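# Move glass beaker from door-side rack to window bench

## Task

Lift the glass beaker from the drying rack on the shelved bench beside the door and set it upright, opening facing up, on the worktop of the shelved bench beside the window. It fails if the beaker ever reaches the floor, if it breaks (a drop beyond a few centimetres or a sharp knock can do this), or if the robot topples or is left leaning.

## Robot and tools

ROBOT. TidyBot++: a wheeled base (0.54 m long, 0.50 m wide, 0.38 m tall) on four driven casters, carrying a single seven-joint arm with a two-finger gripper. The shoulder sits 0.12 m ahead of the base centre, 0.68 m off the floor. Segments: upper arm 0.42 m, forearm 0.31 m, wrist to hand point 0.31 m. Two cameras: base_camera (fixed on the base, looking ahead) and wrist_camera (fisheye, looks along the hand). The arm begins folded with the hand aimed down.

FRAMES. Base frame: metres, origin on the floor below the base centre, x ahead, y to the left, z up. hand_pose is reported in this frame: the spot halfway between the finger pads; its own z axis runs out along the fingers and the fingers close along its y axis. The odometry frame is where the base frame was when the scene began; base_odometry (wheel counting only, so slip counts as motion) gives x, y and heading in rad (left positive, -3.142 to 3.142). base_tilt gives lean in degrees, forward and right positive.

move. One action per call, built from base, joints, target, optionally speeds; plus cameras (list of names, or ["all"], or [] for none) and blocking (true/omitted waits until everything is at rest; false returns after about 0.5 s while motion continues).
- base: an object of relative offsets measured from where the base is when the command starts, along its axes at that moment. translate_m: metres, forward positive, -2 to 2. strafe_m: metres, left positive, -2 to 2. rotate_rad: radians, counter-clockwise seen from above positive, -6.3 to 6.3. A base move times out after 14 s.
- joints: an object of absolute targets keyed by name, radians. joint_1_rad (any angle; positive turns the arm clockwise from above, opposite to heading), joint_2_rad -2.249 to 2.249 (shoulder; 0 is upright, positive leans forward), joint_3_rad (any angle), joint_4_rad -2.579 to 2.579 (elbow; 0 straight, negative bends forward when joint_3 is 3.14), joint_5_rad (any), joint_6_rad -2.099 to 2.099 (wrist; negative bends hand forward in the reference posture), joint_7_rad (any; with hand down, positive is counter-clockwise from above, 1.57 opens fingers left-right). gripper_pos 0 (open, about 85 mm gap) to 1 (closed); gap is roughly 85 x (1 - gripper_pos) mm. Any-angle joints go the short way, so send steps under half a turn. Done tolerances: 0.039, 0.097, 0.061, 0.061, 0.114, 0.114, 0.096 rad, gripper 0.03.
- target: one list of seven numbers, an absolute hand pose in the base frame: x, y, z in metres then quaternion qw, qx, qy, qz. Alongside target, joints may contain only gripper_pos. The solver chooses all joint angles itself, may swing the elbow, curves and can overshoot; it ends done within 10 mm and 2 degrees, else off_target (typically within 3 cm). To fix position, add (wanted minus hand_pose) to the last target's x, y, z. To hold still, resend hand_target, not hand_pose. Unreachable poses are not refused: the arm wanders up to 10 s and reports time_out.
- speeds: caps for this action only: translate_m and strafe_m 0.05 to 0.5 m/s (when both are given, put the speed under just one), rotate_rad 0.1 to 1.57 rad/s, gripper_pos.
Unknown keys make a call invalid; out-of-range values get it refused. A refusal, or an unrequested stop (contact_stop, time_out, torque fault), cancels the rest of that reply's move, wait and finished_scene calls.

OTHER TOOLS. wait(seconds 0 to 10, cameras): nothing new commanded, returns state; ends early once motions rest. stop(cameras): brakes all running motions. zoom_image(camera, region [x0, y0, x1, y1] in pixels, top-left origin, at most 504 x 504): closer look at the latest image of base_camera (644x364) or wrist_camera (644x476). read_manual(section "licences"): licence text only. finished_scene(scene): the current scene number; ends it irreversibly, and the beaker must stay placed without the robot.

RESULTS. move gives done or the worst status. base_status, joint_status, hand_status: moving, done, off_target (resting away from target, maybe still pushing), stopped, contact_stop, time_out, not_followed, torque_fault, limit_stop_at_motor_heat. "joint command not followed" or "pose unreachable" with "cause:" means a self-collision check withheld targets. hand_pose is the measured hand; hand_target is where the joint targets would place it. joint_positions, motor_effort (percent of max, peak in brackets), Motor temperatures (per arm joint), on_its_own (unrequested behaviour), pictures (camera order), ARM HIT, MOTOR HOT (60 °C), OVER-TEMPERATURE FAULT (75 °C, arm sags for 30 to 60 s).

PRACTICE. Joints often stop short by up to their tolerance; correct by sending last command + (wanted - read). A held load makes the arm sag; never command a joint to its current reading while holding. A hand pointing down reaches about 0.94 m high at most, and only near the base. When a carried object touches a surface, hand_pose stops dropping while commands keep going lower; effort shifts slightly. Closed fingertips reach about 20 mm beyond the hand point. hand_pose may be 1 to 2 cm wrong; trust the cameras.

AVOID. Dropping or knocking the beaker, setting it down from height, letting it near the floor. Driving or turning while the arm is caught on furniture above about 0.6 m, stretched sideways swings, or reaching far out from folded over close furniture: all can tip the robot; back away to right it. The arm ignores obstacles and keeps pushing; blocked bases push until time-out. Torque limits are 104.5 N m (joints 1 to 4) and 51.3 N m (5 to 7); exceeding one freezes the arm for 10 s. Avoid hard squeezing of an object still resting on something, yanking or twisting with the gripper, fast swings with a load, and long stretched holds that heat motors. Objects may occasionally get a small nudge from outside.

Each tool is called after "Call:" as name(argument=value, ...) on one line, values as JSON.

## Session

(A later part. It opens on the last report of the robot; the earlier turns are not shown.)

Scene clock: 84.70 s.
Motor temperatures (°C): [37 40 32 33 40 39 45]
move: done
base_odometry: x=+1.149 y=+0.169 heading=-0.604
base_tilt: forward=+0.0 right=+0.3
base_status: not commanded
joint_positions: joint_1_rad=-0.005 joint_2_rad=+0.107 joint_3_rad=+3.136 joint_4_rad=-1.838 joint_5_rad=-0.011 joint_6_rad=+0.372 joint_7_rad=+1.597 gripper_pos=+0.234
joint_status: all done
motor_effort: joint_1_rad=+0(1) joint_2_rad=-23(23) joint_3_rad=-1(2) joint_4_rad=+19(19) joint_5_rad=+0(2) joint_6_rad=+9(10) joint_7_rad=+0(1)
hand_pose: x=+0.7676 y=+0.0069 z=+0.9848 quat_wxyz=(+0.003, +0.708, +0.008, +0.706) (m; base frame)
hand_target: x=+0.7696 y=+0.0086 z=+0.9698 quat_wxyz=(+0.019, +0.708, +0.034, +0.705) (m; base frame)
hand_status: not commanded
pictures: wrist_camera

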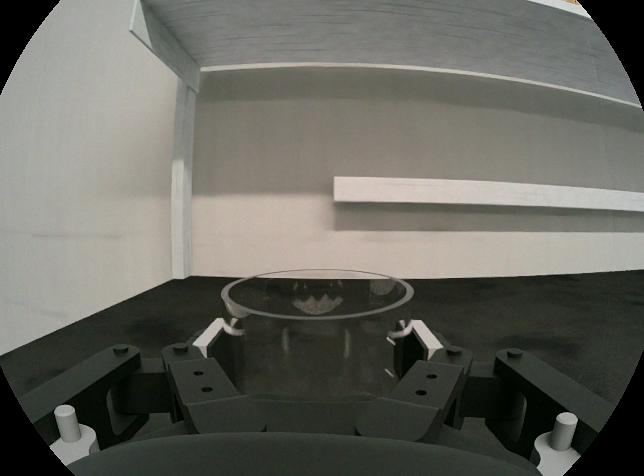

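Call:
move(joints={"joint_2_rad": 0.1249, "joint_4_rad": -1.873, "joint_6_rad": 0.4215}, cameras=[])

Call:
move(joints={"joint_2_rad": 0.1256, "joint_4_rad": -1.881, "joint_6_rad": 0.43}, cameras=["wrist_camera"])

Call:
zoom_image(camera="wrist_camera", region=[200, 250, 440, 430])

Scene clock: 85.83 s.
Motor temperatures (°C): [37 40 32 33 40 39 45]
move: done
base_odometry: x=+1.149 y=+0.169 heading=-0.604
base_tilt: forward=+0.0 right=+0.3
base_status: not commanded
joint_positions: joint_1_rad=-0.005 joint_2_rad=+0.107 joint_3_rad=+3.136 joint_4_rad=-1.846 joint_5_rad=-0.011 joint_6_rad=+0.380 joint_7_rad=+1.597 gripper_pos=+0.234
joint_status: all done
motor_effort: joint_1_rad=-1(1) joint_2_rad=-22(23) joint_3_rad=-1(2) joint_4_rad=+19(19) joint_5_rad=+0(1) joint_6_rad=+9(10) joint_7_rad=+0(1)
hand_pose: x=+0.7668 y=+0.0069 z=+0.9823 quat_wxyz=(+0.003, +0.708, +0.008, +0.706) (m; base frame)
hand_target: x=+0.7687 y=+0.0087 z=+0.9672 quat_wxyz=(+0.018, +0.708, +0.034, +0.705) (m; base frame)
hand_status: not commanded
pictures: none
No camera images: "cameras" was empty.

Scene clock: 86.33 s.
Motor temperatures (°C): [37 40 32 33 40 39 45]
move: done
base_odometry: x=+1.149 y=+0.169 heading=-0.604
base_tilt: forward=+0.0 right=+0.2
base_status: not commanded
joint_positions: joint_1_rad=-0.005 joint_2_rad=+0.108 joint_3_rad=+3.136 joint_4_rad=-1.854 joint_5_rad=-0.011 joint_6_rad=+0.389 joint_7_rad=+1.597 gripper_pos=+0.234
joint_status: all done
motor_effort: joint_1_rad=+0(1) joint_2_rad=-22(23) joint_3_rad=-2(2) joint_4_rad=+19(19) joint_5_rad=+0(1) joint_6_rad=+9(10) joint_7_rad=+0(1)
hand_pose: x=+0.7660 y=+0.0069 z=+0.9798 quat_wxyz=(+0.003, +0.708, +0.008, +0.706) (m; base frame)
hand_target: x=+0.7679 y=+0.0088 z=+0.9646 quat_wxyz=(+0.018, +0.708, +0.034, +0.705) (m; base frame)
hand_status: not commanded
pictures: wrist_camera

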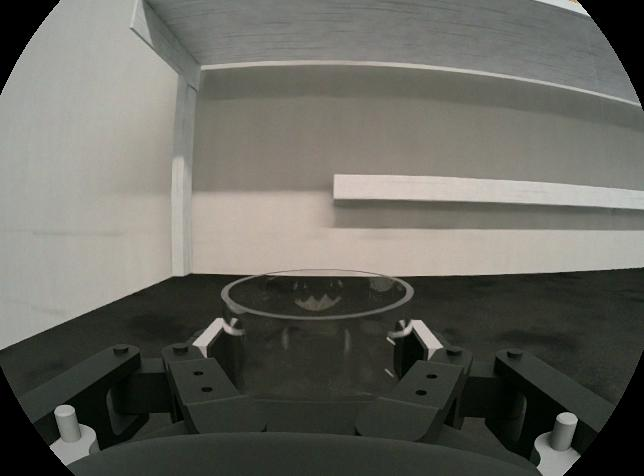

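Scaled by 2.100.

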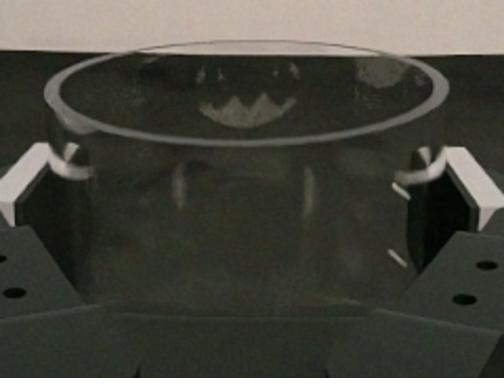

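Call:
move(joints={"joint_2_rad": 0.1263, "joint_4_rad": -1.889, "joint_6_rad": 0.4385}, cameras=[])

Call:
move(joints={"joint_2_rad": 0.127, "joint_4_rad": -1.897, "joint_6_rad": 0.447}, cameras=["wrist_camera"])

Scene clock: 87.03 s.
Motor temperatures (°C): [37 40 32 33 40 39 45]
move: done
base_odometry: x=+1.149 y=+0.169 heading=-0.604
base_tilt: forward=+0.0 right=+0.3
base_status: not commanded
joint_positions: joint_1_rad=-0.005 joint_2_rad=+0.108 joint_3_rad=+3.136 joint_4_rad=-1.862 joint_5_rad=-0.011 joint_6_rad=+0.397 joint_7_rad=+1.597 gripper_pos=+0.234
joint_status: all done
motor_effort: joint_1_rad=+0(1) joint_2_rad=-22(23) joint_3_rad=-1(2) joint_4_rad=+18(19) joint_5_rad=+0(2) joint_6_rad=+9(10) joint_7_rad=+1(1)
hand_pose: x=+0.7652 y=+0.0068 z=+0.9773 quat_wxyz=(+0.003, +0.708, +0.008, +0.706) (m; base frame)
hand_target: x=+0.7670 y=+0.0089 z=+0.9620 quat_wxyz=(+0.018, +0.709, +0.034, +0.705) (m; base frame)
hand_status: not commanded
pictures: none
No camera images: "cameras" was empty.

Scene clock: 87.53 s.
Motor temperatures (°C): [37 40 32 33 40 39 45]
move: done
base_odometry: x=+1.149 y=+0.169 heading=-0.604
base_tilt: forward=+0.0 right=+0.3
base_status: not commanded
joint_positions: joint_1_rad=-0.005 joint_2_rad=+0.108 joint_3_rad=+3.136 joint_4_rad=-1.868 joint_5_rad=-0.011 joint_6_rad=+0.409 joint_7_rad=+1.597 gripper_pos=+0.234
joint_status: all done
motor_effort: joint_1_rad=+0(1) joint_2_rad=-22(22) joint_3_rad=-1(2) joint_4_rad=+18(19) joint_5_rad=+0(1) joint_6_rad=+9(9) joint_7_rad=+1(1)
hand_pose: x=+0.7646 y=+0.0068 z=+0.9774 quat_wxyz=(+0.003, +0.706, +0.008, +0.708) (m; base frame)
hand_target: x=+0.7661 y=+0.0091 z=+0.9594 quat_wxyz=(+0.018, +0.709, +0.034, +0.705) (m; base frame)
hand_status: not commanded
pictures: wrist_camera

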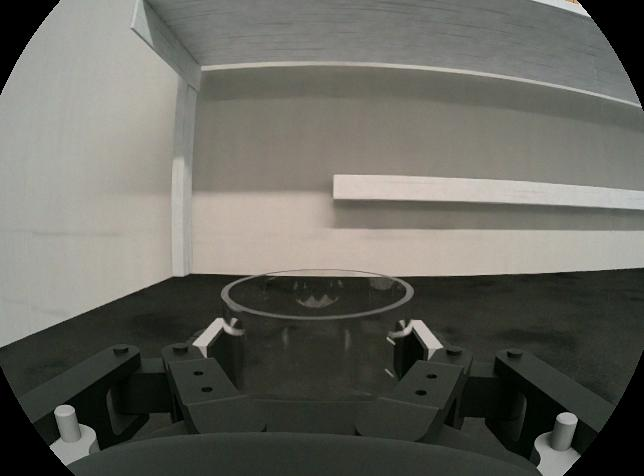

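Call:
move(joints={"joint_2_rad": 0.1277, "joint_4_rad": -1.905, "joint_6_rad": 0.4555}, cameras=["wrist_camera"])

Scene clock: 88.17 s.
Motor temperatures (°C): [37 40 32 33 40 39 45]
move: done
base_odometry: x=+1.149 y=+0.169 heading=-0.604
base_tilt: forward=-0.1 right=+0.3
base_status: not commanded
joint_positions: joint_1_rad=-0.005 joint_2_rad=+0.108 joint_3_rad=+3.136 joint_4_rad=-1.873 joint_5_rad=-0.011 joint_6_rad=+0.419 joint_7_rad=+1.597 gripper_pos=+0.234
joint_status: all done
motor_effort: joint_1_rad=+0(0) joint_2_rad=-22(22) joint_3_rad=+0(2) joint_4_rad=+18(18) joint_5_rad=+1(2) joint_6_rad=+9(9) joint_7_rad=+0(1)
hand_pose: x=+0.7639 y=+0.0067 z=+0.9775 quat_wxyz=(+0.003, +0.704, +0.008, +0.710) (m; base frame)
hand_target: x=+0.7652 y=+0.0092 z=+0.9569 quat_wxyz=(+0.018, +0.709, +0.035, +0.704) (m; base frame)
hand_status: not commanded
pictures: wrist_camera

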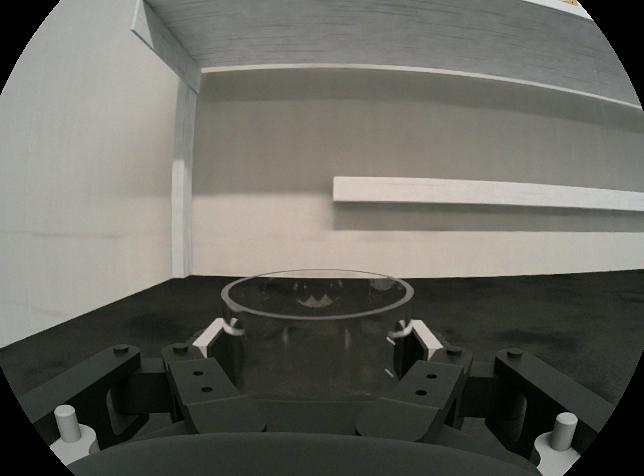

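Call:
move(joints={"joint_2_rad": 0.127, "joint_4_rad": -1.897, "joint_6_rad": 0.45, "gripper_pos": 0.24}, cameras=[])

Call:
move(joints={"gripper_pos": 0.17}, cameras=["wrist_camera"])

Scene clock: 88.90 s.
Motor temperatures (°C): [37 40 32 33 40 39 45]
move: done
base_odometry: x=+1.149 y=+0.169 heading=-0.604
base_tilt: forward=-0.1 right=+0.3
base_status: not commanded
joint_positions: joint_1_rad=-0.005 joint_2_rad=+0.108 joint_3_rad=+3.136 joint_4_rad=-1.873 joint_5_rad=-0.011 joint_6_rad=+0.419 joint_7_rad=+1.597 gripper_pos=+0.234
joint_status: all done
motor_effort: joint_1_rad=+0(1) joint_2_rad=-21(22) joint_3_rad=-1(2) joint_4_rad=+18(18) joint_5_rad=+0(2) joint_6_rad=+9(9) joint_7_rad=+0(1)
hand_pose: x=+0.7639 y=+0.0067 z=+0.9775 quat_wxyz=(+0.003, +0.704, +0.008, +0.710) (m; base frame)
hand_target: x=+0.7661 y=+0.0091 z=+0.9604 quat_wxyz=(+0.018, +0.708, +0.034, +0.706) (m; base frame)
hand_status: not commanded
pictures: none
No camera images: "cameras" was empty.

Scene clock: 89.37 s.
Motor temperatures (°C): [37 40 32 33 40 39 45]
move: done
base_odometry: x=+1.149 y=+0.169 heading=-0.604
base_tilt: forward=+0.0 right=+0.3
base_status: not commanded
joint_positions: joint_1_rad=-0.005 joint_2_rad=+0.108 joint_3_rad=+3.136 joint_4_rad=-1.873 joint_5_rad=-0.011 joint_6_rad=+0.419 joint_7_rad=+1.597 gripper_pos=+0.170
joint_status: all done
motor_effort: joint_1_rad=+0(1) joint_2_rad=-21(22) joint_3_rad=-1(2) joint_4_rad=+17(18) joint_5_rad=-1(1) joint_6_rad=+9(9) joint_7_rad=+1(1)
hand_pose: x=+0.7639 y=+0.0067 z=+0.9775 quat_wxyz=(+0.003, +0.704, +0.008, +0.710) (m; base frame)
hand_target: x=+0.7661 y=+0.0091 z=+0.9604 quat_wxyz=(+0.018, +0.708, +0.034, +0.706) (m; base frame)
hand_status: not commanded
pictures: wrist_camera

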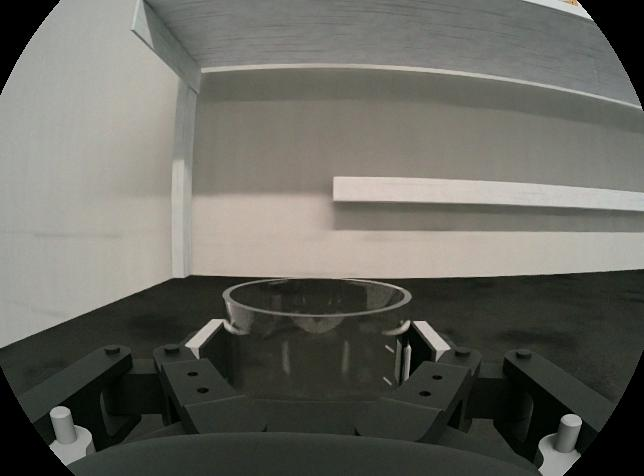

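Call:
move(joints={"gripper_pos": 0.0}, cameras=["wrist_camera"])

Call:
zoom_image(camera="wrist_camera", region=[140, 250, 500, 430])

Scene clock: 90.10 s.
Motor temperatures (°C): [37 40 32 33 40 39 45]
move: done
base_odometry: x=+1.149 y=+0.169 heading=-0.604
base_tilt: forward=-0.1 right=+0.3
base_status: not commanded
joint_positions: joint_1_rad=-0.005 joint_2_rad=+0.108 joint_3_rad=+3.136 joint_4_rad=-1.873 joint_5_rad=-0.011 joint_6_rad=+0.419 joint_7_rad=+1.597 gripper_pos=+0.000
joint_status: all done
motor_effort: joint_1_rad=-1(1) joint_2_rad=-21(22) joint_3_rad=-1(2) joint_4_rad=+17(18) joint_5_rad=+0(1) joint_6_rad=+8(9) joint_7_rad=+0(1)
hand_pose: x=+0.7639 y=+0.0067 z=+0.9775 quat_wxyz=(+0.003, +0.704, +0.008, +0.710) (m; base frame)
hand_target: x=+0.7661 y=+0.0091 z=+0.9604 quat_wxyz=(+0.018, +0.708, +0.034, +0.706) (m; base frame)
hand_status: not commanded
pictures: wrist_camera

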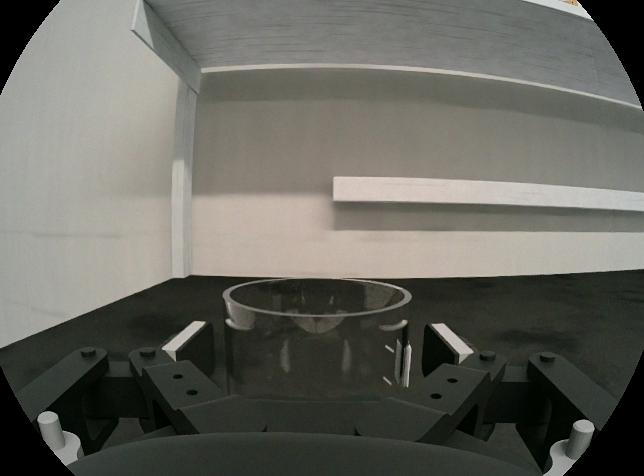

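Scaled by 1.400.

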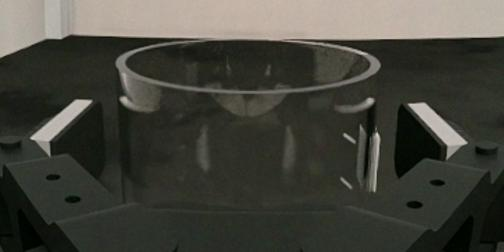

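Call:
move(base={"translate_m": -0.3}, speeds={"translate_m": 0.15}, cameras=["wrist_camera"])

Scene clock: 92.83 s.
Motor temperatures (°C): [37 40 32 33 40 39 45]
move: done
base_odometry: x=+0.902 y=+0.339 heading=-0.604
base_tilt: forward=+0.0 right=+0.3
base_status: done
joint_positions: joint_1_rad=-0.005 joint_2_rad=+0.116 joint_3_rad=+3.136 joint_4_rad=-1.873 joint_5_rad=-0.011 joint_6_rad=+0.419 joint_7_rad=+1.597 gripper_pos=+0.000
joint_status: not commanded
motor_effort: joint_1_rad=-1(1) joint_2_rad=-21(24) joint_3_rad=-1(2) joint_4_rad=+17(18) joint_5_rad=-1(2) joint_6_rad=+8(9) joint_7_rad=+0(1)
hand_pose: x=+0.7663 y=+0.0068 z=+0.9722 quat_wxyz=(+0.003, +0.707, +0.008, +0.707) (m; base frame)
hand_target: x=+0.7661 y=+0.0091 z=+0.9604 quat_wxyz=(+0.018, +0.708, +0.034, +0.706) (m; base frame)
hand_status: not commanded
pictures: wrist_camera

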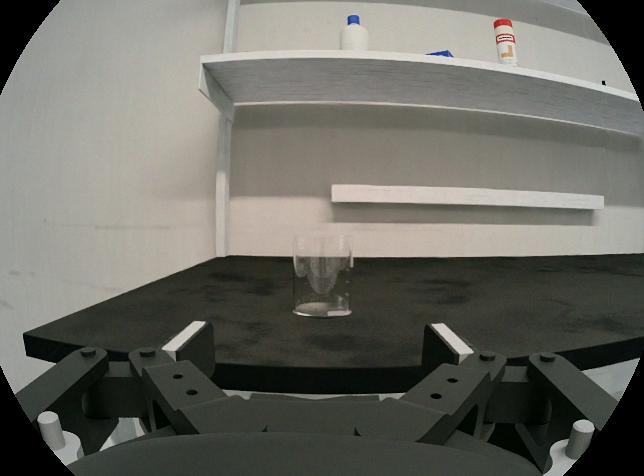

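Beaker standing mouth up on the window bench.

Call:
finished_scene(scene=2)

The scene is finished: the task was done.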